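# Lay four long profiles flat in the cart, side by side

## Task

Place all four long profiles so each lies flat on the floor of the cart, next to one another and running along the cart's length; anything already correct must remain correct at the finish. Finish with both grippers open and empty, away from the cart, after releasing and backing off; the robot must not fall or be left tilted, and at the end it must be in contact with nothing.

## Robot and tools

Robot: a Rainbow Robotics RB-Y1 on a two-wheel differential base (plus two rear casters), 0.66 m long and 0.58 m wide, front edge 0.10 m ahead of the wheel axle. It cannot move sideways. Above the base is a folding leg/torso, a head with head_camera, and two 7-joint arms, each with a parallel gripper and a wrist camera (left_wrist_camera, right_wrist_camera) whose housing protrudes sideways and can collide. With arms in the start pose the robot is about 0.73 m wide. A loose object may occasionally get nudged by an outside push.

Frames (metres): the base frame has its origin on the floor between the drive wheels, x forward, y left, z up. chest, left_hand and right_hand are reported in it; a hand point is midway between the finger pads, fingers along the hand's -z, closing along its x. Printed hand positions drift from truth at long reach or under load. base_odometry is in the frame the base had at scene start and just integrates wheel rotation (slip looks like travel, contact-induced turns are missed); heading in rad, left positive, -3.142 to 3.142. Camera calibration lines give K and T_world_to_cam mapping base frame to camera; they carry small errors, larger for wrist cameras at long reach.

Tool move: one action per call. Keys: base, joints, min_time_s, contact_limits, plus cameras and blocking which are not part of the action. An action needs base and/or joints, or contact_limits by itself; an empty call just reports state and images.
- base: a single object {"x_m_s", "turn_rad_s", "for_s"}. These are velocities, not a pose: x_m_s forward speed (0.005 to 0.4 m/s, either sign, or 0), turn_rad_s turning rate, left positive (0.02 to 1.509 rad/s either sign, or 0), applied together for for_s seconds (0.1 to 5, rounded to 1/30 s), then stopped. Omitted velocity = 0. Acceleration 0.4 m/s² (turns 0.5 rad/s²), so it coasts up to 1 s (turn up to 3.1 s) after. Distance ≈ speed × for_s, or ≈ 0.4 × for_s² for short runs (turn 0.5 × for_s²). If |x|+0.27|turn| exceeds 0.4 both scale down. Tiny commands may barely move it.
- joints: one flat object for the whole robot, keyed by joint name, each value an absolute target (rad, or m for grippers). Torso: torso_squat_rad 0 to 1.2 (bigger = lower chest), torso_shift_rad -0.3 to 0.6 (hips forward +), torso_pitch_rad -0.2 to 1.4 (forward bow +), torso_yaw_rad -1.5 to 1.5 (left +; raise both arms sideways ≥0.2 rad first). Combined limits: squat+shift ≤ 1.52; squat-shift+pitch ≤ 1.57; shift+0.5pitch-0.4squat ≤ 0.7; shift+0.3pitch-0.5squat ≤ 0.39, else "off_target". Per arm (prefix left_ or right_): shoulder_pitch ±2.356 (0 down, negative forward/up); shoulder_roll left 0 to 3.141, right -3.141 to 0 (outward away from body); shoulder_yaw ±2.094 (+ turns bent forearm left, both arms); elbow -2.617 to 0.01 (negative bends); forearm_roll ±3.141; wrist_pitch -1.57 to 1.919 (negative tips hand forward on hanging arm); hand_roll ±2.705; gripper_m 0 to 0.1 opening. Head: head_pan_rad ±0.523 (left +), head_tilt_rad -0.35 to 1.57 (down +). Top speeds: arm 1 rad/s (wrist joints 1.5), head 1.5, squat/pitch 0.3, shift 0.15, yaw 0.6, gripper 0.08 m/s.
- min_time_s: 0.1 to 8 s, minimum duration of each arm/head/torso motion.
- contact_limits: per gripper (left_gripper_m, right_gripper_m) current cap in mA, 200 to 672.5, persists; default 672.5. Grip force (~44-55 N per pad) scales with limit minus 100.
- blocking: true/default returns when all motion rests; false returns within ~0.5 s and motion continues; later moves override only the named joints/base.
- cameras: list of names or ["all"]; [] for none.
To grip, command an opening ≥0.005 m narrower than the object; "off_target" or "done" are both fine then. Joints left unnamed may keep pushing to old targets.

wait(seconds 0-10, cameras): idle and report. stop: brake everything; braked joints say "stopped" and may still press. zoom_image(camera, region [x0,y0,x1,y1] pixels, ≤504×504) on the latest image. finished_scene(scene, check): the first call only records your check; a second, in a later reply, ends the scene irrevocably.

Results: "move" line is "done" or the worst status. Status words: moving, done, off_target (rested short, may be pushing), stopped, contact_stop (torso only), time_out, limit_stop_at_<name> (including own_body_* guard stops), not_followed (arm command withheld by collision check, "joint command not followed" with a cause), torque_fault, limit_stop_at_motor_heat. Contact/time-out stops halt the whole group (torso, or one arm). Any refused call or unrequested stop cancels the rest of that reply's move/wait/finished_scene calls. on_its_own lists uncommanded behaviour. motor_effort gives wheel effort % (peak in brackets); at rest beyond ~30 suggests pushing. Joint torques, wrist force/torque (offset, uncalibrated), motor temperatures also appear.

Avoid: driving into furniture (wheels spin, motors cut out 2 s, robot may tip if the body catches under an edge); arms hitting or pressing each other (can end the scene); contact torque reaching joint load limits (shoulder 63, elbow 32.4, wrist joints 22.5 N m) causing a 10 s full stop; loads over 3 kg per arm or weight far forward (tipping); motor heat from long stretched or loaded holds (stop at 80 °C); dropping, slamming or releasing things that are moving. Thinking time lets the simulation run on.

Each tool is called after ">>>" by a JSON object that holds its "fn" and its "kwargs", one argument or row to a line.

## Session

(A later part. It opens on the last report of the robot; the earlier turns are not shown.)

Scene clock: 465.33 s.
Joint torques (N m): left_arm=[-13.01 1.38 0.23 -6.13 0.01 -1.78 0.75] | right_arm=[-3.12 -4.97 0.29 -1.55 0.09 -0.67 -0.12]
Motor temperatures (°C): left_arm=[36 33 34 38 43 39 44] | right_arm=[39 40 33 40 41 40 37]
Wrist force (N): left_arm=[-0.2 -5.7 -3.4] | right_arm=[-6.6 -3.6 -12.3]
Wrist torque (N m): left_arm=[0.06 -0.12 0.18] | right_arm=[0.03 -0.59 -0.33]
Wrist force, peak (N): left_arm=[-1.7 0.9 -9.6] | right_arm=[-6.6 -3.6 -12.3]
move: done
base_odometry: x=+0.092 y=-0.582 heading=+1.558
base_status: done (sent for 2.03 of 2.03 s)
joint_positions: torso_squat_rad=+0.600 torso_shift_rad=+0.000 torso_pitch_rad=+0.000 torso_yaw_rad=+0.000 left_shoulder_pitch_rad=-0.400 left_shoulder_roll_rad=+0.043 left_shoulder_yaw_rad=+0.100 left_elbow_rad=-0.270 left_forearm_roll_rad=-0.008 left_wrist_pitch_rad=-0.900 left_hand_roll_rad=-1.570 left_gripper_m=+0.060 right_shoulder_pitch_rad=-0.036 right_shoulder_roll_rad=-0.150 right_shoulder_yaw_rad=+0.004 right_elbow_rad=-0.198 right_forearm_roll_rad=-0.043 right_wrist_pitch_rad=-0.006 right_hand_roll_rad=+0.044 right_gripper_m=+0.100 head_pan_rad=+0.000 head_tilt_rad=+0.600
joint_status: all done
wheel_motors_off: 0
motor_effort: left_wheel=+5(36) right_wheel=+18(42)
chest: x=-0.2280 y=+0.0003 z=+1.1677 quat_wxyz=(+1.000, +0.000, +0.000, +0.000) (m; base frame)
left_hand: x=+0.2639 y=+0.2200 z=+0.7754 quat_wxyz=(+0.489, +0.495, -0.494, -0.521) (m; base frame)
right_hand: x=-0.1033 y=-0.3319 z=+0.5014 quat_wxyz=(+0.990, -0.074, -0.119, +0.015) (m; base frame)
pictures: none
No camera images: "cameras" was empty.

>>> {"fn": "move", "kwargs": {
  "base": {"x_m_s":0.4,"for_s":2.72},
  "cameras": []
}}

>>> {"fn": "move", "kwargs": {
  "base": {"turn_rad_s":-0.8,"for_s":1.9475},
  "joints": {"torso_squat_rad":1.087},
  "cameras": ["head_camera"]
}}

>>> {"fn": "move", "kwargs": {
  "base": {"x_m_s":0.24,"for_s":1.75},
  "cameras": ["left_wrist_camera"]
}}

Scene clock: 472.83 s.
Joint torques (N m): left_arm=[-12.71 0.88 -0.92 -6.16 0.36 -1.66 0.84] | right_arm=[-3.24 -4.79 0.3 -1.49 0.23 -0.61 -0.32]
Motor temperatures (°C): left_arm=[36 33 34 38 43 39 44] | right_arm=[38 40 33 40 41 40 37]
Wrist force (N): left_arm=[-0.7 -5.8 -3.3] | right_arm=[-6.5 -3.5 -12.3]
Wrist torque (N m): left_arm=[0.06 -0.16 0.19] | right_arm=[0.03 -0.56 -0.34]
Wrist force, peak (N): left_arm=[-0.3 -6.2 -3.9] | right_arm=[-6.3 -3.5 -12.5]
move: done
base_odometry: x=+0.105 y=+0.512 heading=+1.559
base_status: done (sent for 2.73 of 2.73 s)
joint_positions: torso_squat_rad=+0.600 torso_shift_rad=+0.000 torso_pitch_rad=+0.000 torso_yaw_rad=+0.000 left_shoulder_pitch_rad=-0.400 left_shoulder_roll_rad=+0.043 left_shoulder_yaw_rad=+0.100 left_elbow_rad=-0.270 left_forearm_roll_rad=-0.008 left_wrist_pitch_rad=-0.900 left_hand_roll_rad=-1.570 left_gripper_m=+0.060 right_shoulder_pitch_rad=-0.036 right_shoulder_roll_rad=-0.150 right_shoulder_yaw_rad=+0.004 right_elbow_rad=-0.198 right_forearm_roll_rad=-0.043 right_wrist_pitch_rad=-0.006 right_hand_roll_rad=+0.044 right_gripper_m=+0.100 head_pan_rad=+0.000 head_tilt_rad=+0.600
joint_status: not commanded
wheel_motors_off: 0
motor_effort: left_wheel=+9(48) right_wheel=-12(50)
chest: x=-0.2279 y=+0.0003 z=+1.1677 quat_wxyz=(+1.000, +0.000, +0.000, +0.000) (m; base frame)
left_hand: x=+0.2640 y=+0.2199 z=+0.7754 quat_wxyz=(+0.489, +0.495, -0.494, -0.521) (m; base frame)
right_hand: x=-0.1032 y=-0.3319 z=+0.5014 quat_wxyz=(+0.990, -0.074, -0.119, +0.015) (m; base frame)
pictures: none
No camera images: "cameras" was empty.

Scene clock: 476.70 s.
Joint torques (N m): left_arm=[-12.89 1.28 0.08 -6.08 0.3 -2.09 0.51] | right_arm=[-3.81 -4.6 -0.17 -1.93 0.35 -0.54 -0.14]
Motor temperatures (°C): left_arm=[36 33 34 38 43 39 44] | right_arm=[38 40 33 40 41 40 37]
Wrist force (N): left_arm=[-1.0 -5.8 -3.5] | right_arm=[-6.5 -3.4 -12.0]
Wrist torque (N m): left_arm=[0.04 -0.27 0.21] | right_arm=[0.02 -0.53 -0.33]
Wrist force, peak (N): left_arm=[-0.9 -6.4 -4.0] | right_arm=[-6.9 -3.3 -12.4]
move: done
base_odometry: x=+0.105 y=+0.511 heading=+0.013
base_status: done (sent for 1.93 of 1.93 s)
joint_positions: torso_squat_rad=+1.087 torso_shift_rad=+0.000 torso_pitch_rad=+0.000 torso_yaw_rad=+0.000 left_shoulder_pitch_rad=-0.400 left_shoulder_roll_rad=+0.043 left_shoulder_yaw_rad=+0.100 left_elbow_rad=-0.270 left_forearm_roll_rad=-0.008 left_wrist_pitch_rad=-0.900 left_hand_roll_rad=-1.570 left_gripper_m=+0.060 right_shoulder_pitch_rad=-0.036 right_shoulder_roll_rad=-0.150 right_shoulder_yaw_rad=+0.004 right_elbow_rad=-0.198 right_forearm_roll_rad=-0.043 right_wrist_pitch_rad=-0.006 right_hand_roll_rad=+0.044 right_gripper_m=+0.100 head_pan_rad=+0.000 head_tilt_rad=+0.600
joint_status: all done
wheel_motors_off: 0
motor_effort: left_wheel=+15(42) right_wheel=+4(47)
chest: x=-0.2281 y=+0.0003 z=+0.9155 quat_wxyz=(+1.000, +0.000, +0.000, +0.000) (m; base frame)
left_hand: x=+0.2640 y=+0.2199 z=+0.5234 quat_wxyz=(+0.489, +0.495, -0.494, -0.521) (m; base frame)
right_hand: x=-0.1033 y=-0.3320 z=+0.2492 quat_wxyz=(+0.990, -0.074, -0.119, +0.015) (m; base frame)
pictures: head_camera
camera_calibration:
head_camera: T_world_to_cam=[[-0.0596003, -0.998221, 0.00139063, -0.00788857], [-0.52305, 0.0300429, -0.851772, 0.899165], [0.850215, -0.0514933, -0.52391, 0.700971], [0, 0, 0, 1]] pos_world=[-0.126138, 0.00120721, 1.13314]

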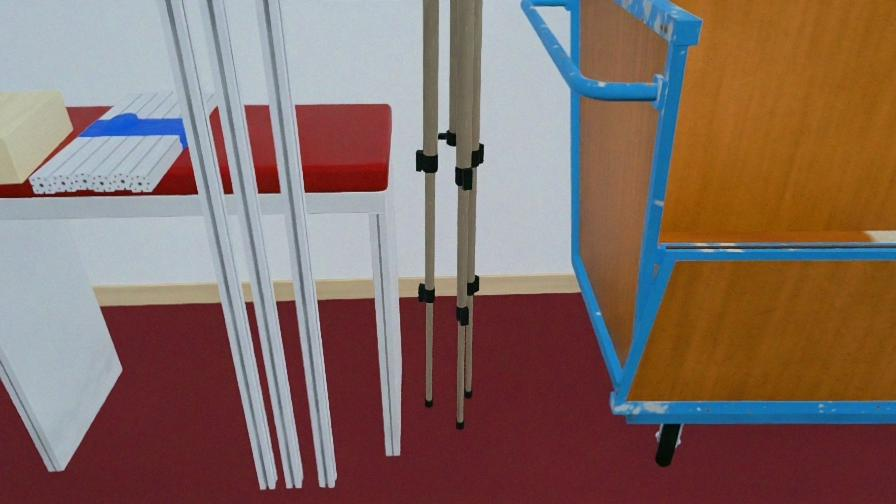

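Scene clock: 479.87 s.
Joint torques (N m): left_arm=[-12.57 1 -0.37 -6.02 0.03 -2.06 0.37] | right_arm=[-3.5 -5.05 -0.01 -1.71 0.31 -0.65 -0.34]
Motor temperatures (°C): left_arm=[36 33 34 38 43 39 44] | right_arm=[38 40 33 40 41 40 37]
Wrist force (N): left_arm=[-0.4 -5.8 -3.6] | right_arm=[-6.5 -3.3 -12.1]
Wrist torque (N m): left_arm=[0.06 -0.20 0.20] | right_arm=[0.01 -0.54 -0.34]
Wrist force, peak (N): left_arm=[-0.9 -6.3 -3.7] | right_arm=[-6.5 -3.5 -12.3]
move: done
base_odometry: x=+0.529 y=+0.516 heading=+0.012
base_status: done (sent for 1.77 of 1.77 s)
joint_positions: torso_squat_rad=+1.087 torso_shift_rad=+0.000 torso_pitch_rad=+0.000 torso_yaw_rad=+0.000 left_shoulder_pitch_rad=-0.400 left_shoulder_roll_rad=+0.043 left_shoulder_yaw_rad=+0.100 left_elbow_rad=-0.270 left_forearm_roll_rad=-0.008 left_wrist_pitch_rad=-0.900 left_hand_roll_rad=-1.570 left_gripper_m=+0.060 right_shoulder_pitch_rad=-0.036 right_shoulder_roll_rad=-0.150 right_shoulder_yaw_rad=+0.004 right_elbow_rad=-0.198 right_forearm_roll_rad=-0.043 right_wrist_pitch_rad=-0.006 right_hand_roll_rad=+0.044 right_gripper_m=+0.100 head_pan_rad=+0.000 head_tilt_rad=+0.600
joint_status: not commanded
wheel_motors_off: 0
motor_effort: left_wheel=-14(49) right_wheel=+9(46)
chest: x=-0.2280 y=+0.0003 z=+0.9155 quat_wxyz=(+1.000, +0.000, +0.000, +0.000) (m; base frame)
left_hand: x=+0.2640 y=+0.2199 z=+0.5233 quat_wxyz=(+0.489, +0.495, -0.494, -0.521) (m; base frame)
right_hand: x=-0.1033 y=-0.3320 z=+0.2492 quat_wxyz=(+0.990, -0.074, -0.119, +0.015) (m; base frame)
pictures: left_wrist_camera
camera_calibration:
left_wrist_camera: T_world_to_cam=[[-0.0649476, -0.997834, -0.0104315, 0.241385], [-0.493395, 0.0411972, -0.868829, 0.60782], [0.867377, -0.0512816, -0.495002, 0.120125], [0, 0, 0, 1]] pos_world=[0.211379, 0.221982, 0.590071]

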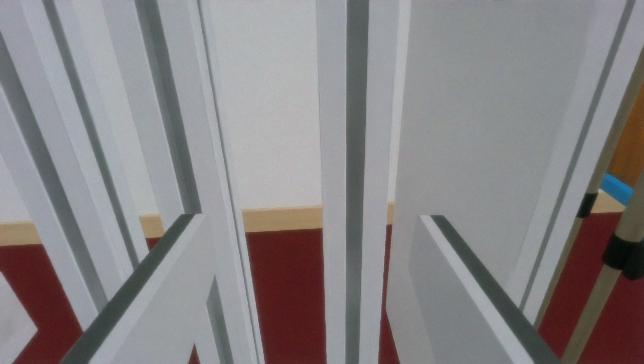

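>>> {"fn": "move", "kwargs": {
  "joints": {"left_shoulder_roll_rad":0.014},
  "cameras": ["left_wrist_camera"]
}}

Scene clock: 485.07 s.
Joint torques (N m): left_arm=[-12.88 1.05 -0.17 -5.85 -0.12 -2.04 0.59] | right_arm=[-3.3 -4.64 -0.15 -1.58 0.27 -0.71 -0.07]
Motor temperatures (°C): left_arm=[36 33 34 38 43 39 44] | right_arm=[38 40 33 40 41 40 37]
Wrist force (N): left_arm=[-0.9 -5.4 -4.0] | right_arm=[-6.4 -3.4 -12.1]
Wrist torque (N m): left_arm=[0.03 -0.25 0.22] | right_arm=[0.00 -0.52 -0.34]
Wrist force, peak (N): left_arm=[-1.1 -6.3 -3.8] | right_arm=[-6.7 -3.3 -12.2]
move: done
base_odometry: x=+0.529 y=+0.516 heading=+0.012
base_status: not commanded
joint_positions: torso_squat_rad=+1.087 torso_shift_rad=+0.000 torso_pitch_rad=+0.000 torso_yaw_rad=+0.000 left_shoulder_pitch_rad=-0.400 left_shoulder_roll_rad=+0.014 left_shoulder_yaw_rad=+0.100 left_elbow_rad=-0.270 left_forearm_roll_rad=-0.008 left_wrist_pitch_rad=-0.900 left_hand_roll_rad=-1.570 left_gripper_m=+0.060 right_shoulder_pitch_rad=-0.036 right_shoulder_roll_rad=-0.150 right_shoulder_yaw_rad=+0.004 right_elbow_rad=-0.198 right_forearm_roll_rad=-0.043 right_wrist_pitch_rad=-0.006 right_hand_roll_rad=+0.044 right_gripper_m=+0.100 head_pan_rad=+0.000 head_tilt_rad=+0.600
joint_status: all done
wheel_motors_off: 0
motor_effort: left_wheel=-13(14) right_wheel=+10(14)
chest: x=-0.2280 y=+0.0003 z=+0.9155 quat_wxyz=(+1.000, +0.000, +0.000, +0.000) (m; base frame)
left_hand: x=+0.2621 y=+0.2019 z=+0.5217 quat_wxyz=(+0.494, +0.485, -0.503, -0.518) (m; base frame)
right_hand: x=-0.1033 y=-0.3320 z=+0.2492 quat_wxyz=(+0.990, -0.074, -0.119, +0.015) (m; base frame)
pictures: left_wrist_camera
camera_calibration:
left_wrist_camera: T_world_to_cam=[[-0.0756649, -0.996994, 0.016648, 0.211787], [-0.49643, 0.0231854, -0.867767, 0.610049], [0.864773, -0.0739241, -0.496692, 0.126199], [0, 0, 0, 1]] pos_world=[0.209737, 0.206336, 0.588537]

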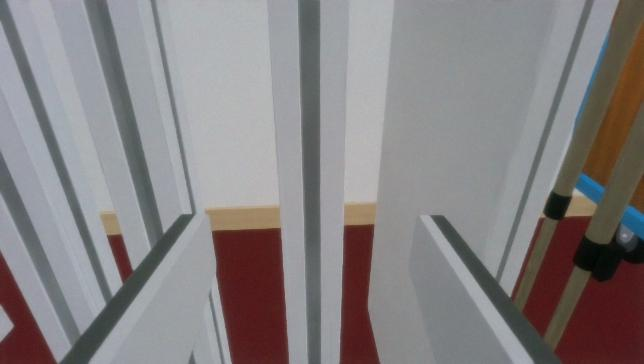

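>>> {"fn": "move", "kwargs": {
  "joints": {"left_shoulder_roll_rad":0.004},
  "base": {"x_m_s":0.05,"for_s":0.8},
  "cameras": ["left_wrist_camera"]
}}

Scene clock: 491.97 s.
Joint torques (N m): left_arm=[-13 1.1 -0.28 -5.93 0.05 -1.95 0.69] | right_arm=[-3.82 -4.59 0.06 -1.93 0.25 -0.6 -0.05]
Motor temperatures (°C): left_arm=[36 33 34 38 43 39 44] | right_arm=[38 40 33 40 41 40 37]
Wrist force (N): left_arm=[-1.2 -5.3 -3.7] | right_arm=[-6.4 -3.3 -11.9]
Wrist torque (N m): left_arm=[0.02 -0.29 0.23] | right_arm=[-0.01 -0.54 -0.33]
Wrist force, peak (N): left_arm=[-1.0 -6.4 -3.7] | right_arm=[-7.2 -3.5 -12.1]
move: done
base_odometry: x=+0.569 y=+0.517 heading=+0.011
base_status: done (sent for 0.8 of 0.8 s)
joint_positions: torso_squat_rad=+1.087 torso_shift_rad=+0.000 torso_pitch_rad=+0.000 torso_yaw_rad=+0.000 left_shoulder_pitch_rad=-0.400 left_shoulder_roll_rad=+0.004 left_shoulder_yaw_rad=+0.100 left_elbow_rad=-0.270 left_forearm_roll_rad=-0.008 left_wrist_pitch_rad=-0.900 left_hand_roll_rad=-1.570 left_gripper_m=+0.060 right_shoulder_pitch_rad=-0.036 right_shoulder_roll_rad=-0.150 right_shoulder_yaw_rad=+0.004 right_elbow_rad=-0.198 right_forearm_roll_rad=-0.043 right_wrist_pitch_rad=-0.006 right_hand_roll_rad=+0.044 right_gripper_m=+0.100 head_pan_rad=+0.000 head_tilt_rad=+0.600
joint_status: all done
wheel_motors_off: 0
motor_effort: left_wheel=-12(23) right_wheel=+9(43)
chest: x=-0.2280 y=+0.0003 z=+0.9155 quat_wxyz=(+1.000, +0.000, +0.000, +0.000) (m; base frame)
left_hand: x=+0.2614 y=+0.1957 z=+0.5212 quat_wxyz=(+0.496, +0.481, -0.506, -0.517) (m; base frame)
right_hand: x=-0.1033 y=-0.3320 z=+0.2492 quat_wxyz=(+0.990, -0.074, -0.119, +0.015) (m; base frame)
pictures: left_wrist_camera
camera_calibration:
left_wrist_camera: T_world_to_cam=[[-0.079296, -0.996514, 0.0259306, 0.201617], [-0.497582, 0.0170273, -0.86725, 0.610646], [0.863785, -0.081672, -0.497198, 0.12816], [0, 0, 0, 1]] pos_world=[0.209132, 0.200984, 0.588076]

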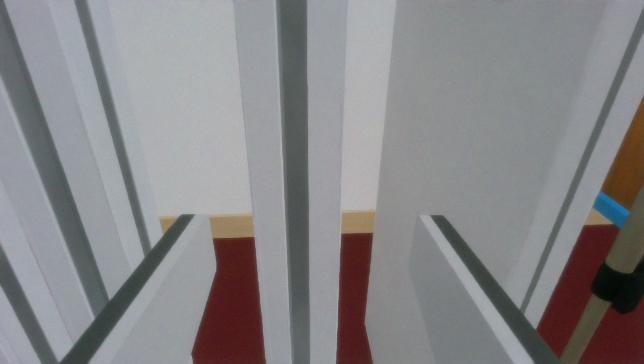

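>>> {"fn": "move", "kwargs": {
  "base": {"x_m_s":0.05,"for_s":0.9},
  "cameras": ["left_wrist_camera"]
}}

Scene clock: 496.00 s.
Joint torques (N m): left_arm=[-12.4 0.52 0.04 -6.19 0.19 -1.84 0.68] | right_arm=[-3.74 -5.13 -0.07 -1.63 0.23 -0.77 -0.25]
Motor temperatures (°C): left_arm=[36 33 34 38 43 39 43] | right_arm=[37 40 33 40 41 40 37]
Wrist force (N): left_arm=[-1.4 -5.7 -3.4] | right_arm=[-6.4 -3.3 -11.9]
Wrist torque (N m): left_arm=[0.05 -0.30 0.22] | right_arm=[-0.01 -0.54 -0.34]
Wrist force, peak (N): left_arm=[-1.2 -6.3 -4.0] | right_arm=[-6.8 -3.4 -12.3]
move: done
base_odometry: x=+0.614 y=+0.517 heading=+0.011
base_status: done (sent for 0.9 of 0.9 s)
joint_positions: torso_squat_rad=+1.087 torso_shift_rad=+0.000 torso_pitch_rad=+0.000 torso_yaw_rad=+0.000 left_shoulder_pitch_rad=-0.400 left_shoulder_roll_rad=+0.004 left_shoulder_yaw_rad=+0.100 left_elbow_rad=-0.270 left_forearm_roll_rad=-0.008 left_wrist_pitch_rad=-0.900 left_hand_roll_rad=-1.570 left_gripper_m=+0.060 right_shoulder_pitch_rad=-0.036 right_shoulder_roll_rad=-0.150 right_shoulder_yaw_rad=+0.004 right_elbow_rad=-0.198 right_forearm_roll_rad=-0.043 right_wrist_pitch_rad=-0.006 right_hand_roll_rad=+0.044 right_gripper_m=+0.100 head_pan_rad=+0.000 head_tilt_rad=+0.600
joint_status: not commanded
wheel_motors_off: 0
motor_effort: left_wheel=-11(25) right_wheel=+8(43)
chest: x=-0.2280 y=+0.0003 z=+0.9155 quat_wxyz=(+1.000, +0.000, +0.000, +0.000) (m; base frame)
left_hand: x=+0.2614 y=+0.1957 z=+0.5212 quat_wxyz=(+0.496, +0.481, -0.506, -0.517) (m; base frame)
right_hand: x=-0.1033 y=-0.3320 z=+0.2492 quat_wxyz=(+0.990, -0.074, -0.119, +0.015) (m; base frame)
pictures: left_wrist_camera
camera_calibration:
left_wrist_camera: T_world_to_cam=[[-0.0792926, -0.996514, 0.025932, 0.201617], [-0.497594, 0.0170256, -0.867243, 0.610639], [0.863778, -0.0816696, -0.49721, 0.128166], [0, 0, 0, 1]] pos_world=[0.209131, 0.200985, 0.588069]

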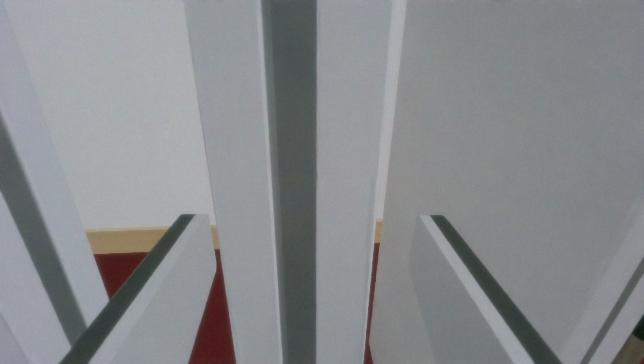

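>>> {"fn": "move", "kwargs": {
  "joints": {"left_shoulder_roll_rad":0.01},
  "cameras": []
}}

>>> {"fn": "move", "kwargs": {
  "joints": {"left_gripper_m":0},
  "cameras": ["left_wrist_camera"]
}}

Scene clock: 504.23 s.
Joint torques (N m): left_arm=[-12.36 1.53 -0.61 -5.47 0.07 -1.97 0.4] | right_arm=[-3.96 -5.25 0 -1.79 0.15 -0.7 -0.09]
Motor temperatures (°C): left_arm=[36 33 34 37 43 39 43] | right_arm=[37 40 33 40 41 40 37]
Wrist force (N): left_arm=[-1.1 -5.4 -3.6] | right_arm=[-6.3 -3.3 -12.0]
Wrist torque (N m): left_arm=[0.05 -0.29 0.21] | right_arm=[0.00 -0.52 -0.33]
Wrist force, peak (N): left_arm=[-2.8 -5.7 -3.8] | right_arm=[-6.6 -3.5 -12.3]
move: done
base_odometry: x=+0.614 y=+0.517 heading=+0.011
base_status: not commanded
joint_positions: torso_squat_rad=+1.087 torso_shift_rad=+0.000 torso_pitch_rad=+0.000 torso_yaw_rad=+0.000 left_shoulder_pitch_rad=-0.400 left_shoulder_roll_rad=+0.010 left_shoulder_yaw_rad=+0.100 left_elbow_rad=-0.270 left_forearm_roll_rad=-0.008 left_wrist_pitch_rad=-0.900 left_hand_roll_rad=-1.570 left_gripper_m=+0.060 right_shoulder_pitch_rad=-0.036 right_shoulder_roll_rad=-0.150 right_shoulder_yaw_rad=+0.004 right_elbow_rad=-0.198 right_forearm_roll_rad=-0.043 right_wrist_pitch_rad=-0.006 right_hand_roll_rad=+0.044 right_gripper_m=+0.100 head_pan_rad=+0.000 head_tilt_rad=+0.600
joint_status: all done
wheel_motors_off: 0
motor_effort: left_wheel=-12(13) right_wheel=+9(11)
chest: x=-0.2280 y=+0.0003 z=+0.9155 quat_wxyz=(+1.000, +0.000, +0.000, +0.000) (m; base frame)
left_hand: x=+0.2618 y=+0.1994 z=+0.5214 quat_wxyz=(+0.495, +0.483, -0.504, -0.517) (m; base frame)
right_hand: x=-0.1033 y=-0.3320 z=+0.2492 quat_wxyz=(+0.990, -0.074, -0.119, +0.015) (m; base frame)
pictures: none
No camera images: "cameras" was empty.

Scene clock: 505.40 s.
Joint torques (N m): left_arm=[-13.51 1.91 -0.74 -5.89 -0.14 -1.92 -0.31] | right_arm=[-4 -4.81 -0.28 -1.9 0.34 -0.62 -0.21]
Motor temperatures (°C): left_arm=[36 33 34 37 43 39 43] | right_arm=[37 40 33 40 41 40 37]
Wrist force (N): left_arm=[0.3 -5.6 -3.8] | right_arm=[-6.4 -3.4 -12.1]
Wrist torque (N m): left_arm=[0.11 -0.30 0.93] | right_arm=[0.00 -0.52 -0.33]
Wrist force, peak (N): left_arm=[-2.0 -5.8 -4.5] | right_arm=[-6.6 -3.5 -12.3]
move: off_target
base_odometry: x=+0.614 y=+0.517 heading=+0.011
base_status: not commanded
joint_positions: torso_squat_rad=+1.087 torso_shift_rad=+0.000 torso_pitch_rad=+0.000 torso_yaw_rad=+0.000 left_shoulder_pitch_rad=-0.400 left_shoulder_roll_rad=+0.010 left_shoulder_yaw_rad=+0.100 left_elbow_rad=-0.270 left_forearm_roll_rad=-0.008 left_wrist_pitch_rad=-0.900 left_hand_roll_rad=-1.570 left_gripper_m=+0.031 right_shoulder_pitch_rad=-0.036 right_shoulder_roll_rad=-0.150 right_shoulder_yaw_rad=+0.004 right_elbow_rad=-0.198 right_forearm_roll_rad=-0.043 right_wrist_pitch_rad=-0.006 right_hand_roll_rad=+0.044 right_gripper_m=+0.100 head_pan_rad=+0.000 head_tilt_rad=+0.600
joint_status: left_gripper_m off_target (ended at +0.031, target +0.000)
wheel_motors_off: 0
motor_effort: left_wheel=-13(13) right_wheel=+9(11)
chest: x=-0.2280 y=+0.0003 z=+0.9155 quat_wxyz=(+1.000, +0.000, +0.000, +0.000) (m; base frame)
left_hand: x=+0.2618 y=+0.1994 z=+0.5214 quat_wxyz=(+0.495, +0.483, -0.504, -0.517) (m; base frame)
right_hand: x=-0.1033 y=-0.3320 z=+0.2492 quat_wxyz=(+0.990, -0.074, -0.119, +0.015) (m; base frame)
pictures: left_wrist_camera
camera_calibration:
left_wrist_camera: T_world_to_cam=[[-0.0770944, -0.996809, 0.0206918, 0.20749], [-0.496968, 0.0204279, -0.867529, 0.610314], [0.864338, -0.0771647, -0.496957, 0.127052], [0, 0, 0, 1]] pos_world=[0.209486, 0.204164, 0.588311]

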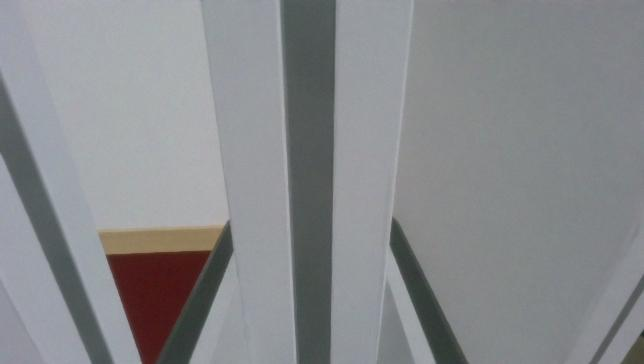

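>>> {"fn": "move", "kwargs": {
  "joints": {"torso_squat_rad":0.98},
  "cameras": []
}}

>>> {"fn": "move", "kwargs": {
  "base": {"x_m_s":-0.1,"for_s":1.0},
  "cameras": ["head_camera"]
}}

>>> {"fn": "move", "kwargs": {
  "base": {"x_m_s":-0.24,"for_s":1.75},
  "joints": {"left_shoulder_roll_rad":0.043},
  "cameras": ["head_camera"]
}}

Scene clock: 511.20 s.
Joint torques (N m): left_arm=[-16.92 2.26 0.27 -9.09 0.05 -4.19 0.04] | right_arm=[-3.52 -5.25 -0.12 -1.71 0.31 -0.55 -0.11]
Motor temperatures (°C): left_arm=[36 33 34 38 43 39 43] | right_arm=[37 40 33 40 41 40 37]
Wrist force (N): left_arm=[-0.6 -14.8 -3.8] | right_arm=[-6.5 -3.6 -12.1]
Wrist torque (N m): left_arm=[-0.02 -0.23 0.21] | right_arm=[0.03 -0.56 -0.32]
Wrist force, peak (N): left_arm=[-1.6 -16.7 -3.4] | right_arm=[-7.1 -3.3 -12.4]
move: done
base_odometry: x=+0.614 y=+0.517 heading=+0.011
base_status: not commanded
joint_positions: torso_squat_rad=+0.980 torso_shift_rad=+0.000 torso_pitch_rad=+0.000 torso_yaw_rad=+0.000 left_shoulder_pitch_rad=-0.399 left_shoulder_roll_rad=+0.010 left_shoulder_yaw_rad=+0.100 left_elbow_rad=-0.269 left_forearm_roll_rad=-0.008 left_wrist_pitch_rad=-0.899 left_hand_roll_rad=-1.570 left_gripper_m=+0.031 right_shoulder_pitch_rad=-0.036 right_shoulder_roll_rad=-0.150 right_shoulder_yaw_rad=+0.004 right_elbow_rad=-0.198 right_forearm_roll_rad=-0.043 right_wrist_pitch_rad=-0.006 right_hand_roll_rad=+0.044 right_gripper_m=+0.100 head_pan_rad=+0.000 head_tilt_rad=+0.600
joint_status: all done
wheel_motors_off: 0
motor_effort: left_wheel=-10(12) right_wheel=+8(13)
chest: x=-0.2278 y=+0.0003 z=+0.9798 quat_wxyz=(+1.000, +0.000, +0.000, +0.000) (m; base frame)
left_hand: x=+0.2612 y=+0.1995 z=+0.5846 quat_wxyz=(+0.496, +0.483, -0.503, -0.518) (m; base frame)
right_hand: x=-0.1034 y=-0.3320 z=+0.3135 quat_wxyz=(+0.990, -0.074, -0.119, +0.015) (m; base frame)
pictures: none
No camera images: "cameras" was empty.

Scene clock: 513.00 s.
Joint torques (N m): left_arm=[-17.03 2.05 -0.51 -9.45 -0.09 -4.57 -0.02] | right_arm=[-3.12 -4.61 -0.62 -1.89 0.27 -0.66 -0.3]
Motor temperatures (°C): left_arm=[36 33 34 38 43 39 43] | right_arm=[37 40 33 40 41 40 37]
Wrist force (N): left_arm=[-0.1 -15.2 -4.1] | right_arm=[-6.6 -3.6 -12.3]
Wrist torque (N m): left_arm=[-0.40 -0.18 0.17] | right_arm=[0.05 -0.56 -0.33]
Wrist force, peak (N): left_arm=[-1.0 -15.9 -3.9] | right_arm=[-7.0 -3.5 -12.2]
move: done
base_odometry: x=+0.514 y=+0.516 heading=+0.013
base_status: done (sent for 1 of 1 s)
joint_positions: torso_squat_rad=+0.980 torso_shift_rad=+0.000 torso_pitch_rad=+0.000 torso_yaw_rad=+0.000 left_shoulder_pitch_rad=-0.399 left_shoulder_roll_rad=+0.010 left_shoulder_yaw_rad=+0.100 left_elbow_rad=-0.269 left_forearm_roll_rad=-0.008 left_wrist_pitch_rad=-0.899 left_hand_roll_rad=-1.570 left_gripper_m=+0.031 right_shoulder_pitch_rad=-0.036 right_shoulder_roll_rad=-0.150 right_shoulder_yaw_rad=+0.004 right_elbow_rad=-0.198 right_forearm_roll_rad=-0.043 right_wrist_pitch_rad=-0.006 right_hand_roll_rad=+0.044 right_gripper_m=+0.100 head_pan_rad=+0.000 head_tilt_rad=+0.600
joint_status: not commanded
wheel_motors_off: 0
motor_effort: left_wheel=+24(37) right_wheel=-27(29)
chest: x=-0.2279 y=+0.0003 z=+0.9798 quat_wxyz=(+1.000, +0.000, +0.000, +0.000) (m; base frame)
left_hand: x=+0.2611 y=+0.1996 z=+0.5846 quat_wxyz=(+0.496, +0.483, -0.503, -0.518) (m; base frame)
right_hand: x=-0.1034 y=-0.3320 z=+0.3135 quat_wxyz=(+0.990, -0.074, -0.119, +0.015) (m; base frame)
pictures: head_camera
camera_calibration:
head_camera: T_world_to_cam=[[-0.0596244, -0.99822, 0.00142151, -0.00799515], [-0.523473, 0.0300548, -0.851512, 0.953715], [0.849953, -0.051515, -0.524333, 0.734849], [0, 0, 0, 1]] pos_world=[-0.12582, 0.00121111, 1.19742]

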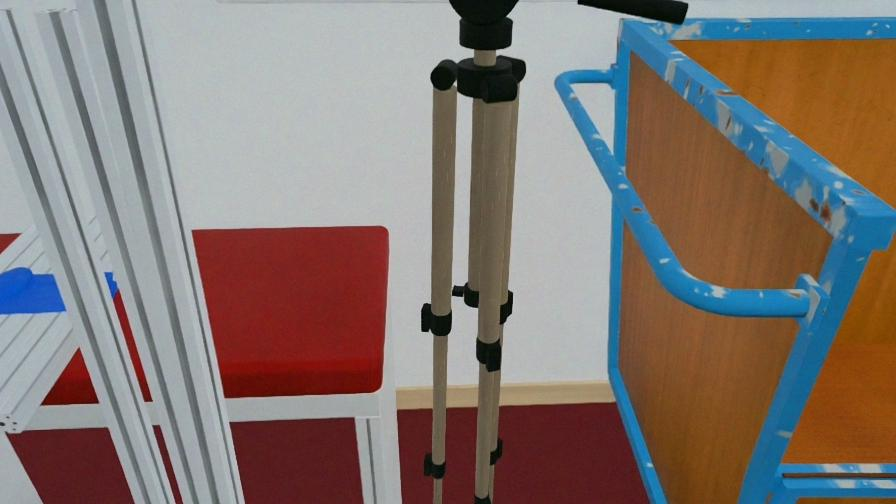

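Scene clock: 516.00 s.
Joint torques (N m): left_arm=[-17.24 1.8 0.09 -9.59 -0.19 -3.77 0.25] | right_arm=[-3.93 -5.33 -0.4 -2.06 0.22 -0.53 -0.35]
Motor temperatures (°C): left_arm=[36 33 34 38 43 39 43] | right_arm=[37 40 33 39 41 40 37]
Wrist force (N): left_arm=[0.0 -14.7 -3.6] | right_arm=[-6.5 -3.3 -12.2]
Wrist torque (N m): left_arm=[0.15 -0.21 0.15] | right_arm=[0.01 -0.55 -0.32]
Wrist force, peak (N): left_arm=[4.3 -15.3 -4.3] | right_arm=[-6.8 -3.5 -12.3]
move: done
base_odometry: x=+0.090 y=+0.511 heading=+0.011
base_status: done (sent for 1.77 of 1.77 s)
joint_positions: torso_squat_rad=+0.980 torso_shift_rad=+0.000 torso_pitch_rad=+0.000 torso_yaw_rad=+0.000 left_shoulder_pitch_rad=-0.399 left_shoulder_roll_rad=+0.043 left_shoulder_yaw_rad=+0.100 left_elbow_rad=-0.269 left_forearm_roll_rad=-0.008 left_wrist_pitch_rad=-0.899 left_hand_roll_rad=-1.570 left_gripper_m=+0.031 right_shoulder_pitch_rad=-0.036 right_shoulder_roll_rad=-0.150 right_shoulder_yaw_rad=+0.004 right_elbow_rad=-0.198 right_forearm_roll_rad=-0.043 right_wrist_pitch_rad=-0.006 right_hand_roll_rad=+0.044 right_gripper_m=+0.100 head_pan_rad=+0.000 head_tilt_rad=+0.600
joint_status: all done
wheel_motors_off: 0
motor_effort: left_wheel=-16(33) right_wheel=+20(56)
chest: x=-0.2279 y=+0.0003 z=+0.9798 quat_wxyz=(+1.000, +0.000, +0.000, +0.000) (m; base frame)
left_hand: x=+0.2633 y=+0.2201 z=+0.5865 quat_wxyz=(+0.490, +0.494, -0.494, -0.521) (m; base frame)
right_hand: x=-0.1035 y=-0.3320 z=+0.3135 quat_wxyz=(+0.990, -0.074, -0.119, +0.015) (m; base frame)
pictures: head_camera
camera_calibration:
head_camera: T_world_to_cam=[[-0.0595955, -0.998221, 0.00149577, -0.0080234], [-0.523466, 0.0299758, -0.851519, 0.953727], [0.84996, -0.0515297, -0.524321, 0.734841], [0, 0, 0, 1]] pos_world=[-0.12582, 0.00126823, 1.19742]

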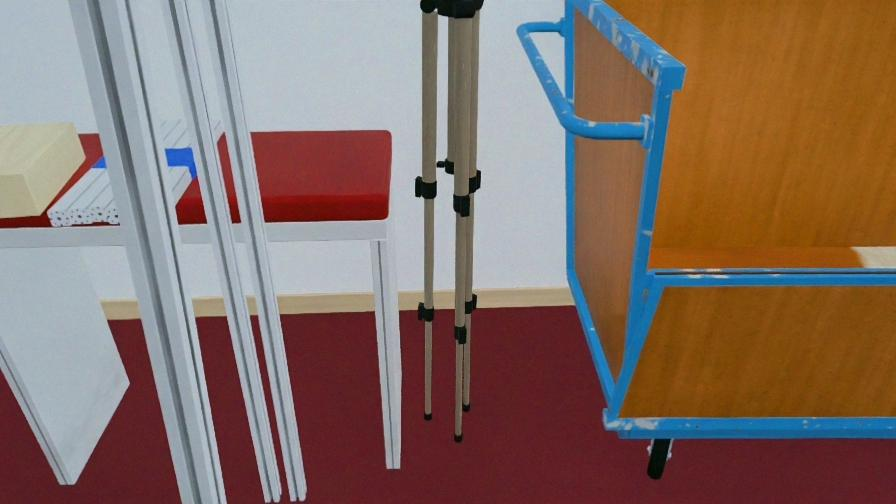

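>>> {"fn": "move", "kwargs": {
  "base": {"turn_rad_s":-0.8,"for_s":1.976},
  "cameras": []
}}

>>> {"fn": "move", "kwargs": {
  "base": {"x_m_s":0.4,"for_s":2.88},
  "cameras": []
}}

>>> {"fn": "move", "kwargs": {
  "base": {"turn_rad_s":0.8,"for_s":1.95},
  "joints": {"torso_squat_rad":0.6},
  "cameras": []
}}

>>> {"fn": "move", "kwargs": {
  "joints": {"torso_squat_rad":0.2,"torso_shift_rad":0.2,"torso_pitch_rad":0.7,"left_shoulder_pitch_rad":-1.0,"left_elbow_rad":-1.1,"left_forearm_roll_rad":-0.046,"left_wrist_pitch_rad":1.345,"left_hand_roll_rad":0.22,"head_pan_rad":-0.15,"head_tilt_rad":0.5},
  "min_time_s": 4,
  "cameras": ["head_camera"]
}}

Scene clock: 525.40 s.
Joint torques (N m): left_arm=[-17.68 0.91 0.07 -9.36 -0.06 -4.18 0.26] | right_arm=[-3.72 -5.13 0.63 -1.68 0.32 -0.53 -0.29]
Motor temperatures (°C): left_arm=[37 33 34 38 43 40 43] | right_arm=[37 40 33 39 41 40 37]
Wrist force (N): left_arm=[0.3 -14.9 -3.9] | right_arm=[-6.7 -3.5 -12.0]
Wrist torque (N m): left_arm=[-0.03 -0.16 0.18] | right_arm=[0.03 -0.57 -0.32]
Wrist force, peak (N): left_arm=[-0.3 -15.3 -4.0] | right_arm=[-6.9 -3.4 -12.4]
move: done
base_odometry: x=+0.090 y=+0.511 heading=-1.561
base_status: done (sent for 1.97 of 1.97 s)
joint_positions: torso_squat_rad=+0.980 torso_shift_rad=+0.000 torso_pitch_rad=+0.000 torso_yaw_rad=+0.000 left_shoulder_pitch_rad=-0.399 left_shoulder_roll_rad=+0.043 left_shoulder_yaw_rad=+0.100 left_elbow_rad=-0.269 left_forearm_roll_rad=-0.008 left_wrist_pitch_rad=-0.899 left_hand_roll_rad=-1.570 left_gripper_m=+0.031 right_shoulder_pitch_rad=-0.036 right_shoulder_roll_rad=-0.150 right_shoulder_yaw_rad=+0.004 right_elbow_rad=-0.198 right_forearm_roll_rad=-0.043 right_wrist_pitch_rad=-0.006 right_hand_roll_rad=+0.044 right_gripper_m=+0.100 head_pan_rad=+0.000 head_tilt_rad=+0.600
joint_status: not commanded
wheel_motors_off: 0
motor_effort: left_wheel=+16(52) right_wheel=+3(47)
chest: x=-0.2279 y=+0.0003 z=+0.9798 quat_wxyz=(+1.000, +0.000, +0.000, +0.000) (m; base frame)
left_hand: x=+0.2633 y=+0.2201 z=+0.5865 quat_wxyz=(+0.490, +0.494, -0.494, -0.521) (m; base frame)
right_hand: x=-0.1034 y=-0.3320 z=+0.3135 quat_wxyz=(+0.990, -0.074, -0.119, +0.015) (m; base frame)
pictures: none
No camera images: "cameras" was empty.

Scene clock: 529.73 s.
Joint torques (N m): left_arm=[-17.17 2.2 -0.28 -8.86 0.25 -4.76 0.19] | right_arm=[-3.01 -5.03 -0.11 -1.62 0.24 -0.45 -0.17]
Motor temperatures (°C): left_arm=[37 33 34 38 43 40 43] | right_arm=[37 40 33 39 41 40 37]
Wrist force (N): left_arm=[-0.1 -14.9 -3.9] | right_arm=[-6.3 -3.5 -12.0]
Wrist torque (N m): left_arm=[-0.32 -0.21 0.16] | right_arm=[0.03 -0.54 -0.34]
Wrist force, peak (N): left_arm=[0.4 -15.3 -5.0] | right_arm=[-7.0 -3.5 -12.3]
move: done
base_odometry: x=+0.100 y=-0.635 heading=-1.562
base_status: done (sent for 2.87 of 2.87 s)
joint_positions: torso_squat_rad=+0.980 torso_shift_rad=+0.000 torso_pitch_rad=+0.000 torso_yaw_rad=+0.000 left_shoulder_pitch_rad=-0.399 left_shoulder_roll_rad=+0.043 left_shoulder_yaw_rad=+0.100 left_elbow_rad=-0.269 left_forearm_roll_rad=-0.008 left_wrist_pitch_rad=-0.899 left_hand_roll_rad=-1.570 left_gripper_m=+0.031 right_shoulder_pitch_rad=-0.036 right_shoulder_roll_rad=-0.150 right_shoulder_yaw_rad=+0.004 right_elbow_rad=-0.198 right_forearm_roll_rad=-0.043 right_wrist_pitch_rad=-0.006 right_hand_roll_rad=+0.044 right_gripper_m=+0.100 head_pan_rad=+0.000 head_tilt_rad=+0.600
joint_status: not commanded
wheel_motors_off: 0
motor_effort: left_wheel=-8(50) right_wheel=+11(50)
chest: x=-0.2278 y=+0.0003 z=+0.9799 quat_wxyz=(+1.000, +0.000, +0.000, +0.000) (m; base frame)
left_hand: x=+0.2634 y=+0.2200 z=+0.5865 quat_wxyz=(+0.490, +0.494, -0.494, -0.521) (m; base frame)
right_hand: x=-0.1033 y=-0.3320 z=+0.3135 quat_wxyz=(+0.990, -0.074, -0.119, +0.015) (m; base frame)
pictures: none
No camera images: "cameras" was empty.

Scene clock: 533.63 s.
Joint torques (N m): left_arm=[-16.88 2.39 0.01 -9.2 0 -4.33 0.19] | right_arm=[-3.68 -5.37 0.54 -1.71 0.12 -0.73 -0.14]
Motor temperatures (°C): left_arm=[37 33 34 38 43 40 43] | right_arm=[37 40 33 39 41 40 37]
Wrist force (N): left_arm=[0.0 -14.5 -3.9] | right_arm=[-6.4 -3.4 -12.1]
Wrist torque (N m): left_arm=[-0.04 -0.17 0.18] | right_arm=[0.02 -0.56 -0.34]
Wrist force, peak (N): left_arm=[-0.1 -15.7 -3.9] | right_arm=[-6.7 -3.3 -12.9]
move: done
base_odometry: x=+0.100 y=-0.635 heading=+0.011
base_status: done (sent for 1.97 of 1.97 s)
joint_positions: torso_squat_rad=+0.600 torso_shift_rad=+0.000 torso_pitch_rad=+0.000 torso_yaw_rad=+0.000 left_shoulder_pitch_rad=-0.399 left_shoulder_roll_rad=+0.043 left_shoulder_yaw_rad=+0.100 left_elbow_rad=-0.269 left_forearm_roll_rad=-0.008 left_wrist_pitch_rad=-0.899 left_hand_roll_rad=-1.570 left_gripper_m=+0.031 right_shoulder_pitch_rad=-0.036 right_shoulder_roll_rad=-0.150 right_shoulder_yaw_rad=+0.004 right_elbow_rad=-0.198 right_forearm_roll_rad=-0.043 right_wrist_pitch_rad=-0.006 right_hand_roll_rad=+0.044 right_gripper_m=+0.100 head_pan_rad=+0.000 head_tilt_rad=+0.600
joint_status: all done
wheel_motors_off: 0
motor_effort: left_wheel=+4(44) right_wheel=+17(45)
chest: x=-0.2279 y=+0.0003 z=+1.1677 quat_wxyz=(+1.000, +0.000, +0.000, +0.000) (m; base frame)
left_hand: x=+0.2633 y=+0.2201 z=+0.7743 quat_wxyz=(+0.490, +0.494, -0.494, -0.521) (m; base frame)
right_hand: x=-0.1034 y=-0.3319 z=+0.5013 quat_wxyz=(+0.990, -0.074, -0.119, +0.015) (m; base frame)
pictures: none
No camera images: "cameras" was empty.

Scene clock: 537.93 s.
Joint torques (N m): left_arm=[-16 -0.65 -0.44 -9.94 -0.66 0.2 0.32] | right_arm=[13.82 -3.36 -0.53 5.73 0.05 0.78 -0.28]
Motor temperatures (°C): left_arm=[37 33 34 39 43 40 43] | right_arm=[37 40 33 39 41 40 37]
Wrist force (N): left_arm=[-0.7 0.7 -18.5] | right_arm=[-2.1 -3.8 -12.0]
Wrist torque (N m): left_arm=[-0.54 -0.12 0.29] | right_arm=[0.05 -0.32 -0.28]
Wrist force, peak (N): left_arm=[-1.4 0.8 -19.0] | right_arm=[-6.2 -3.5 -12.6]
move: done
base_odometry: x=+0.100 y=-0.635 heading=+0.011
base_status: not commanded
joint_positions: torso_squat_rad=+0.200 torso_shift_rad=+0.200 torso_pitch_rad=+0.700 torso_yaw_rad=+0.000 left_shoulder_pitch_rad=-0.999 left_shoulder_roll_rad=+0.043 left_shoulder_yaw_rad=+0.100 left_elbow_rad=-1.099 left_forearm_roll_rad=-0.046 left_wrist_pitch_rad=+1.345 left_hand_roll_rad=+0.220 left_gripper_m=+0.031 right_shoulder_pitch_rad=-0.036 right_shoulder_roll_rad=-0.150 right_shoulder_yaw_rad=+0.004 right_elbow_rad=-0.198 right_forearm_roll_rad=-0.043 right_wrist_pitch_rad=-0.006 right_hand_roll_rad=+0.044 right_gripper_m=+0.100 head_pan_rad=-0.150 head_tilt_rad=+0.500
joint_status: all done
wheel_motors_off: 0
motor_effort: left_wheel=+1(6) right_wheel=+16(21)
chest: x=+0.1079 y=+0.0004 z=+1.1894 quat_wxyz=(+0.939, +0.000, +0.343, +0.000) (m; base frame)
left_hand: x=+0.4917 y=+0.1255 z=+0.6758 quat_wxyz=(+1.000, -0.007, -0.003, -0.001) (m; base frame)
right_hand: x=-0.2262 y=-0.3319 z=+0.5997 quat_wxyz=(+0.971, -0.065, +0.228, +0.039) (m; base frame)
pictures: head_camera
camera_calibration:
head_camera: T_world_to_cam=[[-0.161882, -0.978139, 0.130534, -0.126304], [-0.905692, 0.0947482, -0.413212, 0.835324], [0.391811, -0.185115, -0.901231, 1.03893], [0, 0, 0, 1]] pos_world=[0.329037, -0.0103664, 1.29797]

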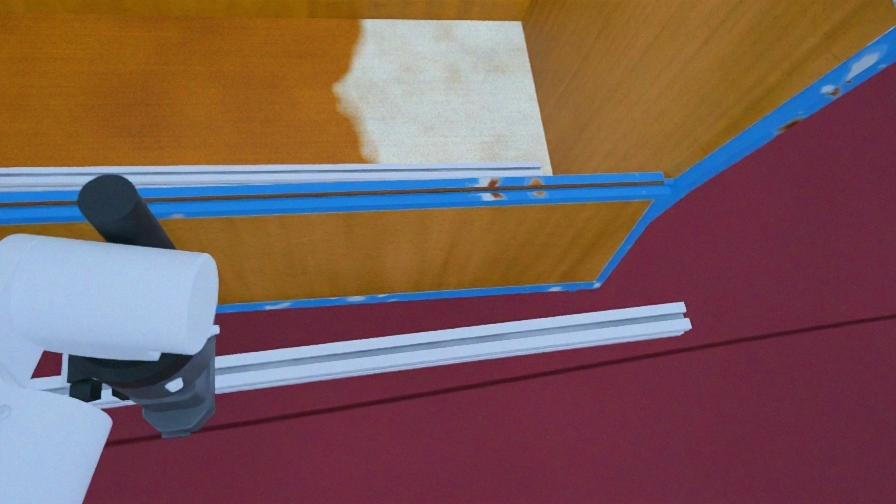

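>>> {"fn": "move", "kwargs": {
  "base": {"turn_rad_s":-0.1,"for_s":0.25},
  "cameras": []
}}

>>> {"fn": "move", "kwargs": {
  "base": {"x_m_s":0.2,"for_s":1.95},
  "cameras": ["head_camera"]
}}

Scene clock: 545.33 s.
Joint torques (N m): left_arm=[-16.42 -0.28 -1.05 -9.87 -0.51 0.24 0.43] | right_arm=[13.96 -3.65 -0.32 5.53 -0.1 0.97 -0.27]
Motor temperatures (°C): left_arm=[37 33 34 39 43 39 43] | right_arm=[37 40 32 39 41 40 37]
Wrist force (N): left_arm=[-0.6 0.7 -18.3] | right_arm=[-2.3 -3.9 -11.8]
Wrist torque (N m): left_arm=[-0.66 -0.14 0.26] | right_arm=[0.05 -0.34 -0.28]
Wrist force, peak (N): left_arm=[-0.8 1.5 -18.6] | right_arm=[-2.5 -3.9 -11.9]
move: done
base_odometry: x=+0.100 y=-0.635 heading=-0.016
base_status: done (sent for 0.27 of 0.27 s)
joint_positions: torso_squat_rad=+0.200 torso_shift_rad=+0.200 torso_pitch_rad=+0.700 torso_yaw_rad=+0.000 left_shoulder_pitch_rad=-0.999 left_shoulder_roll_rad=+0.043 left_shoulder_yaw_rad=+0.100 left_elbow_rad=-1.099 left_forearm_roll_rad=-0.046 left_wrist_pitch_rad=+1.345 left_hand_roll_rad=+0.220 left_gripper_m=+0.031 right_shoulder_pitch_rad=-0.036 right_shoulder_roll_rad=-0.150 right_shoulder_yaw_rad=+0.004 right_elbow_rad=-0.198 right_forearm_roll_rad=-0.043 right_wrist_pitch_rad=-0.006 right_hand_roll_rad=+0.044 right_gripper_m=+0.100 head_pan_rad=-0.150 head_tilt_rad=+0.500
joint_status: not commanded
wheel_motors_off: 0
motor_effort: left_wheel=+1(19) right_wheel=+0(9)
chest: x=+0.1079 y=+0.0004 z=+1.1894 quat_wxyz=(+0.939, +0.000, +0.343, +0.000) (m; base frame)
left_hand: x=+0.4917 y=+0.1255 z=+0.6758 quat_wxyz=(+1.000, -0.007, -0.003, -0.001) (m; base frame)
right_hand: x=-0.2262 y=-0.3319 z=+0.5997 quat_wxyz=(+0.971, -0.065, +0.228, +0.039) (m; base frame)
pictures: none
No camera images: "cameras" was empty.

Scene clock: 548.33 s.
Joint torques (N m): left_arm=[-15.94 0.51 -1.31 -9.77 -0.77 0.05 0.29] | right_arm=[14.67 -3.64 0.06 5.78 0.16 0.73 -0.38]
Motor temperatures (°C): left_arm=[37 33 34 39 43 39 43] | right_arm=[37 40 32 39 40 40 37]
Wrist force (N): left_arm=[-0.6 0.9 -18.1] | right_arm=[-2.3 -3.9 -11.9]
Wrist torque (N m): left_arm=[-0.64 -0.13 0.20] | right_arm=[0.05 -0.34 -0.27]
Wrist force, peak (N): left_arm=[-0.6 0.3 -18.8] | right_arm=[-2.5 -3.8 -12.1]
move: done
base_odometry: x=+0.493 y=-0.641 heading=-0.015
base_status: done (sent for 1.97 of 1.97 s)
joint_positions: torso_squat_rad=+0.200 torso_shift_rad=+0.200 torso_pitch_rad=+0.701 torso_yaw_rad=+0.000 left_shoulder_pitch_rad=-0.999 left_shoulder_roll_rad=+0.043 left_shoulder_yaw_rad=+0.100 left_elbow_rad=-1.099 left_forearm_roll_rad=-0.046 left_wrist_pitch_rad=+1.345 left_hand_roll_rad=+0.220 left_gripper_m=+0.031 right_shoulder_pitch_rad=-0.036 right_shoulder_roll_rad=-0.150 right_shoulder_yaw_rad=+0.004 right_elbow_rad=-0.198 right_forearm_roll_rad=-0.043 right_wrist_pitch_rad=-0.006 right_hand_roll_rad=+0.044 right_gripper_m=+0.100 head_pan_rad=-0.150 head_tilt_rad=+0.500
joint_status: not commanded
wheel_motors_off: 0
motor_effort: left_wheel=+5(39) right_wheel=-7(37)
chest: x=+0.1079 y=+0.0004 z=+1.1894 quat_wxyz=(+0.939, +0.000, +0.343, +0.000) (m; base frame)
left_hand: x=+0.4917 y=+0.1254 z=+0.6758 quat_wxyz=(+1.000, -0.007, -0.003, -0.001) (m; base frame)
right_hand: x=-0.2262 y=-0.3319 z=+0.5996 quat_wxyz=(+0.971, -0.065, +0.228, +0.039) (m; base frame)
pictures: head_camera
camera_calibration:
head_camera: T_world_to_cam=[[-0.161878, -0.978136, 0.130556, -0.126331], [-0.905734, 0.0947546, -0.413119, 0.835209], [0.391716, -0.185124, -0.90127, 1.03898], [0, 0, 0, 1]] pos_world=[0.329043, -0.010369, 1.29793]

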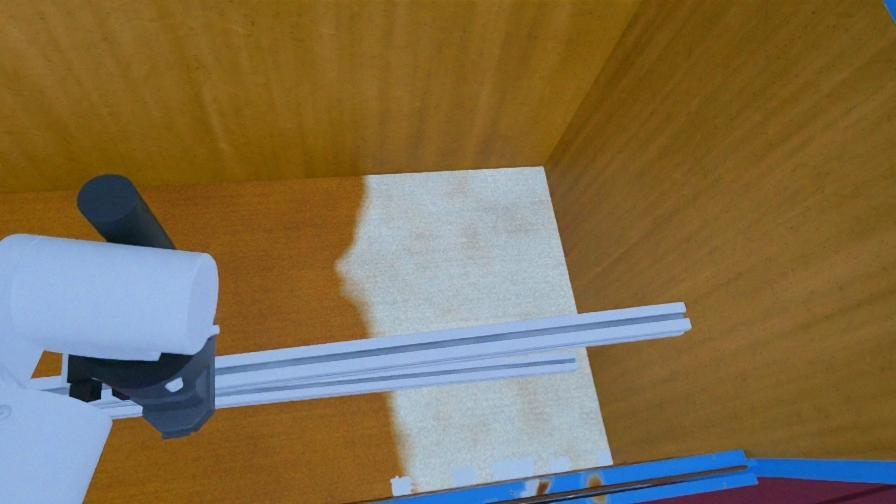

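>>> {"fn": "move", "kwargs": {
  "joints": {"torso_squat_rad":0.7,"torso_shift_rad":0.3,"torso_pitch_rad":0.8,"left_wrist_pitch_rad":1.245},
  "cameras": []
}}

>>> {"fn": "move", "kwargs": {
  "joints": {"left_shoulder_pitch_rad":-1.16,"left_elbow_rad":-0.53,"left_wrist_pitch_rad":0.835,"left_forearm_roll_rad":-0.10,"left_hand_roll_rad":0.28},
  "min_time_s": 2,
  "cameras": ["head_camera"]
}}

>>> {"fn": "move", "kwargs": {
  "joints": {"head_pan_rad":0.4,"head_tilt_rad":0.4},
  "cameras": ["head_camera"]
}}

Scene clock: 557.93 s.
Joint torques (N m): left_arm=[-14.26 0.23 -0.97 -9.54 -0.39 0.1 0.16] | right_arm=[16.88 -3.62 -0.51 6.72 0.1 1.1 -0.31]
Motor temperatures (°C): left_arm=[37 33 33 39 43 39 43] | right_arm=[37 40 32 40 40 40 37]
Wrist force (N): left_arm=[-0.9 0.6 -18.4] | right_arm=[-1.7 -3.9 -11.5]
Wrist torque (N m): left_arm=[-0.55 -0.21 0.27] | right_arm=[0.06 -0.30 -0.29]
Wrist force, peak (N): left_arm=[-0.5 0.8 -18.8] | right_arm=[-2.4 -4.1 -12.0]
move: done
base_odometry: x=+0.493 y=-0.641 heading=-0.015
base_status: not commanded
joint_positions: torso_squat_rad=+0.700 torso_shift_rad=+0.300 torso_pitch_rad=+0.800 torso_yaw_rad=+0.000 left_shoulder_pitch_rad=-0.999 left_shoulder_roll_rad=+0.043 left_shoulder_yaw_rad=+0.100 left_elbow_rad=-1.099 left_forearm_roll_rad=-0.046 left_wrist_pitch_rad=+1.245 left_hand_roll_rad=+0.220 left_gripper_m=+0.031 right_shoulder_pitch_rad=-0.036 right_shoulder_roll_rad=-0.150 right_shoulder_yaw_rad=+0.004 right_elbow_rad=-0.198 right_forearm_roll_rad=-0.043 right_wrist_pitch_rad=-0.006 right_hand_roll_rad=+0.044 right_gripper_m=+0.100 head_pan_rad=-0.150 head_tilt_rad=+0.500
joint_status: all done
wheel_motors_off: 0
motor_effort: left_wheel=+7(9) right_wheel=-8(10)
chest: x=+0.1524 y=+0.0003 z=+1.0074 quat_wxyz=(+0.921, +0.000, +0.390, +0.000) (m; base frame)
left_hand: x=+0.5055 y=+0.1203 z=+0.4572 quat_wxyz=(+1.000, -0.018, -0.002, +0.000) (m; base frame)
right_hand: x=-0.2389 y=-0.3319 z=+0.4540 quat_wxyz=(+0.958, -0.063, +0.276, +0.043) (m; base frame)
pictures: none
No camera images: "cameras" was empty.

Scene clock: 560.23 s.
Joint torques (N m): left_arm=[-15.22 -1.1 -1.05 -6.42 -0.74 0.07 0.35] | right_arm=[16.72 -3.01 -0.22 6.72 -0.12 0.9 -0.18]
Motor temperatures (°C): left_arm=[37 33 33 39 43 39 43] | right_arm=[37 40 32 40 40 40 37]
Wrist force (N): left_arm=[-1.1 -0.1 -18.2] | right_arm=[-1.7 -4.0 -11.4]
Wrist torque (N m): left_arm=[-0.54 -0.22 0.19] | right_arm=[0.06 -0.29 -0.30]
Wrist force, peak (N): left_arm=[-0.9 -0.1 -18.8] | right_arm=[-1.7 -4.2 -11.6]
move: done
base_odometry: x=+0.493 y=-0.641 heading=-0.015
base_status: not commanded
joint_positions: torso_squat_rad=+0.700 torso_shift_rad=+0.300 torso_pitch_rad=+0.800 torso_yaw_rad=+0.000 left_shoulder_pitch_rad=-1.159 left_shoulder_roll_rad=+0.043 left_shoulder_yaw_rad=+0.100 left_elbow_rad=-0.530 left_forearm_roll_rad=-0.100 left_wrist_pitch_rad=+0.835 left_hand_roll_rad=+0.280 left_gripper_m=+0.031 right_shoulder_pitch_rad=-0.036 right_shoulder_roll_rad=-0.150 right_shoulder_yaw_rad=+0.004 right_elbow_rad=-0.198 right_forearm_roll_rad=-0.043 right_wrist_pitch_rad=-0.006 right_hand_roll_rad=+0.044 right_gripper_m=+0.100 head_pan_rad=-0.150 head_tilt_rad=+0.500
joint_status: all done
wheel_motors_off: 0
motor_effort: left_wheel=+7(8) right_wheel=-7(10)
chest: x=+0.1524 y=+0.0003 z=+1.0074 quat_wxyz=(+0.921, +0.000, +0.390, +0.000) (m; base frame)
left_hand: x=+0.4774 y=+0.1106 z=+0.3872 quat_wxyz=(+1.000, -0.005, -0.004, -0.022) (m; base frame)
right_hand: x=-0.2389 y=-0.3319 z=+0.4540 quat_wxyz=(+0.958, -0.063, +0.276, +0.043) (m; base frame)
pictures: head_camera
camera_calibration:
head_camera: T_world_to_cam=[[-0.148053, -0.978134, 0.146064, -0.113122], [-0.942442, 0.094767, -0.32066, 0.712806], [0.299806, -0.185131, -0.935865, 0.906393], [0, 0, 0, 1]] pos_world=[0.383288, -0.010397, 1.09335]

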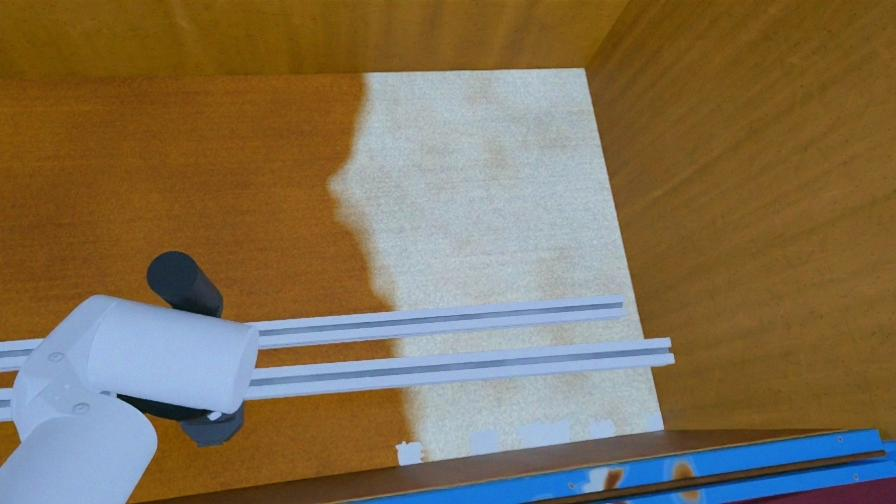

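Scene clock: 561.27 s.
Joint torques (N m): left_arm=[-14.02 -0.71 -1.31 -6.24 -0.67 0.3 0.48] | right_arm=[16.78 -3.05 -0.05 6.75 0 1 -0.17]
Motor temperatures (°C): left_arm=[37 33 33 39 43 39 43] | right_arm=[37 40 32 40 40 40 37]
Wrist force (N): left_arm=[-0.9 -0.1 -18.1] | right_arm=[-1.5 -4.0 -11.4]
Wrist torque (N m): left_arm=[-0.48 -0.18 0.21] | right_arm=[0.07 -0.27 -0.27]
Wrist force, peak (N): left_arm=[-1.3 0.3 -18.5] | right_arm=[-1.8 -3.9 -11.7]
move: done
base_odometry: x=+0.493 y=-0.641 heading=-0.015
base_status: not commanded
joint_positions: torso_squat_rad=+0.700 torso_shift_rad=+0.300 torso_pitch_rad=+0.800 torso_yaw_rad=+0.000 left_shoulder_pitch_rad=-1.159 left_shoulder_roll_rad=+0.043 left_shoulder_yaw_rad=+0.100 left_elbow_rad=-0.530 left_forearm_roll_rad=-0.100 left_wrist_pitch_rad=+0.835 left_hand_roll_rad=+0.280 left_gripper_m=+0.031 right_shoulder_pitch_rad=-0.036 right_shoulder_roll_rad=-0.150 right_shoulder_yaw_rad=+0.004 right_elbow_rad=-0.198 right_forearm_roll_rad=-0.043 right_wrist_pitch_rad=-0.006 right_hand_roll_rad=+0.044 right_gripper_m=+0.100 head_pan_rad=+0.400 head_tilt_rad=+0.400
joint_status: all done
wheel_motors_off: 0
motor_effort: left_wheel=+7(8) right_wheel=-8(9)
chest: x=+0.1524 y=+0.0003 z=+1.0074 quat_wxyz=(+0.921, +0.000, +0.390, +0.000) (m; base frame)
left_hand: x=+0.4774 y=+0.1106 z=+0.3872 quat_wxyz=(+1.000, -0.005, -0.004, -0.022) (m; base frame)
right_hand: x=-0.2389 y=-0.3319 z=+0.4540 quat_wxyz=(+0.958, -0.063, +0.276, +0.043) (m; base frame)
pictures: head_camera
camera_calibration:
head_camera: T_world_to_cam=[[0.225522, -0.942281, -0.247479, 0.215639], [-0.902323, -0.106238, -0.417764, 0.810237], [0.36736, 0.317521, -0.874201, 0.815376], [0, 0, 0, 1]] pos_world=[0.382927, 0.0303722, 1.10466]

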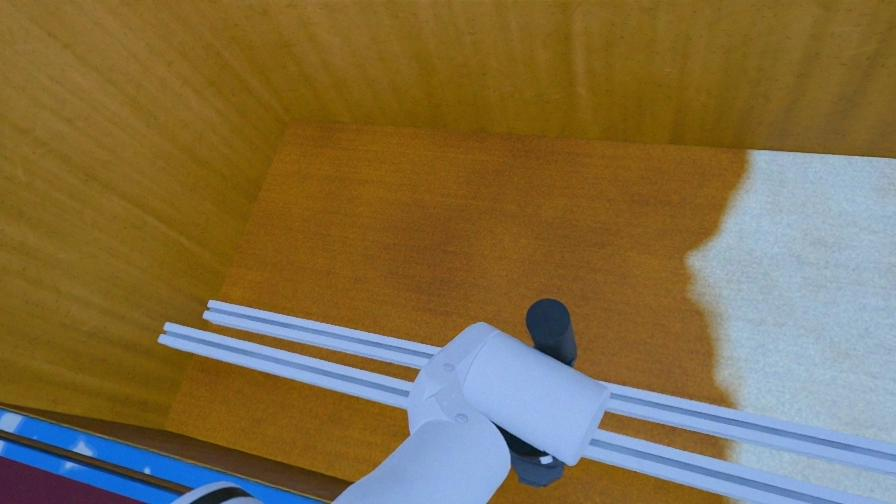

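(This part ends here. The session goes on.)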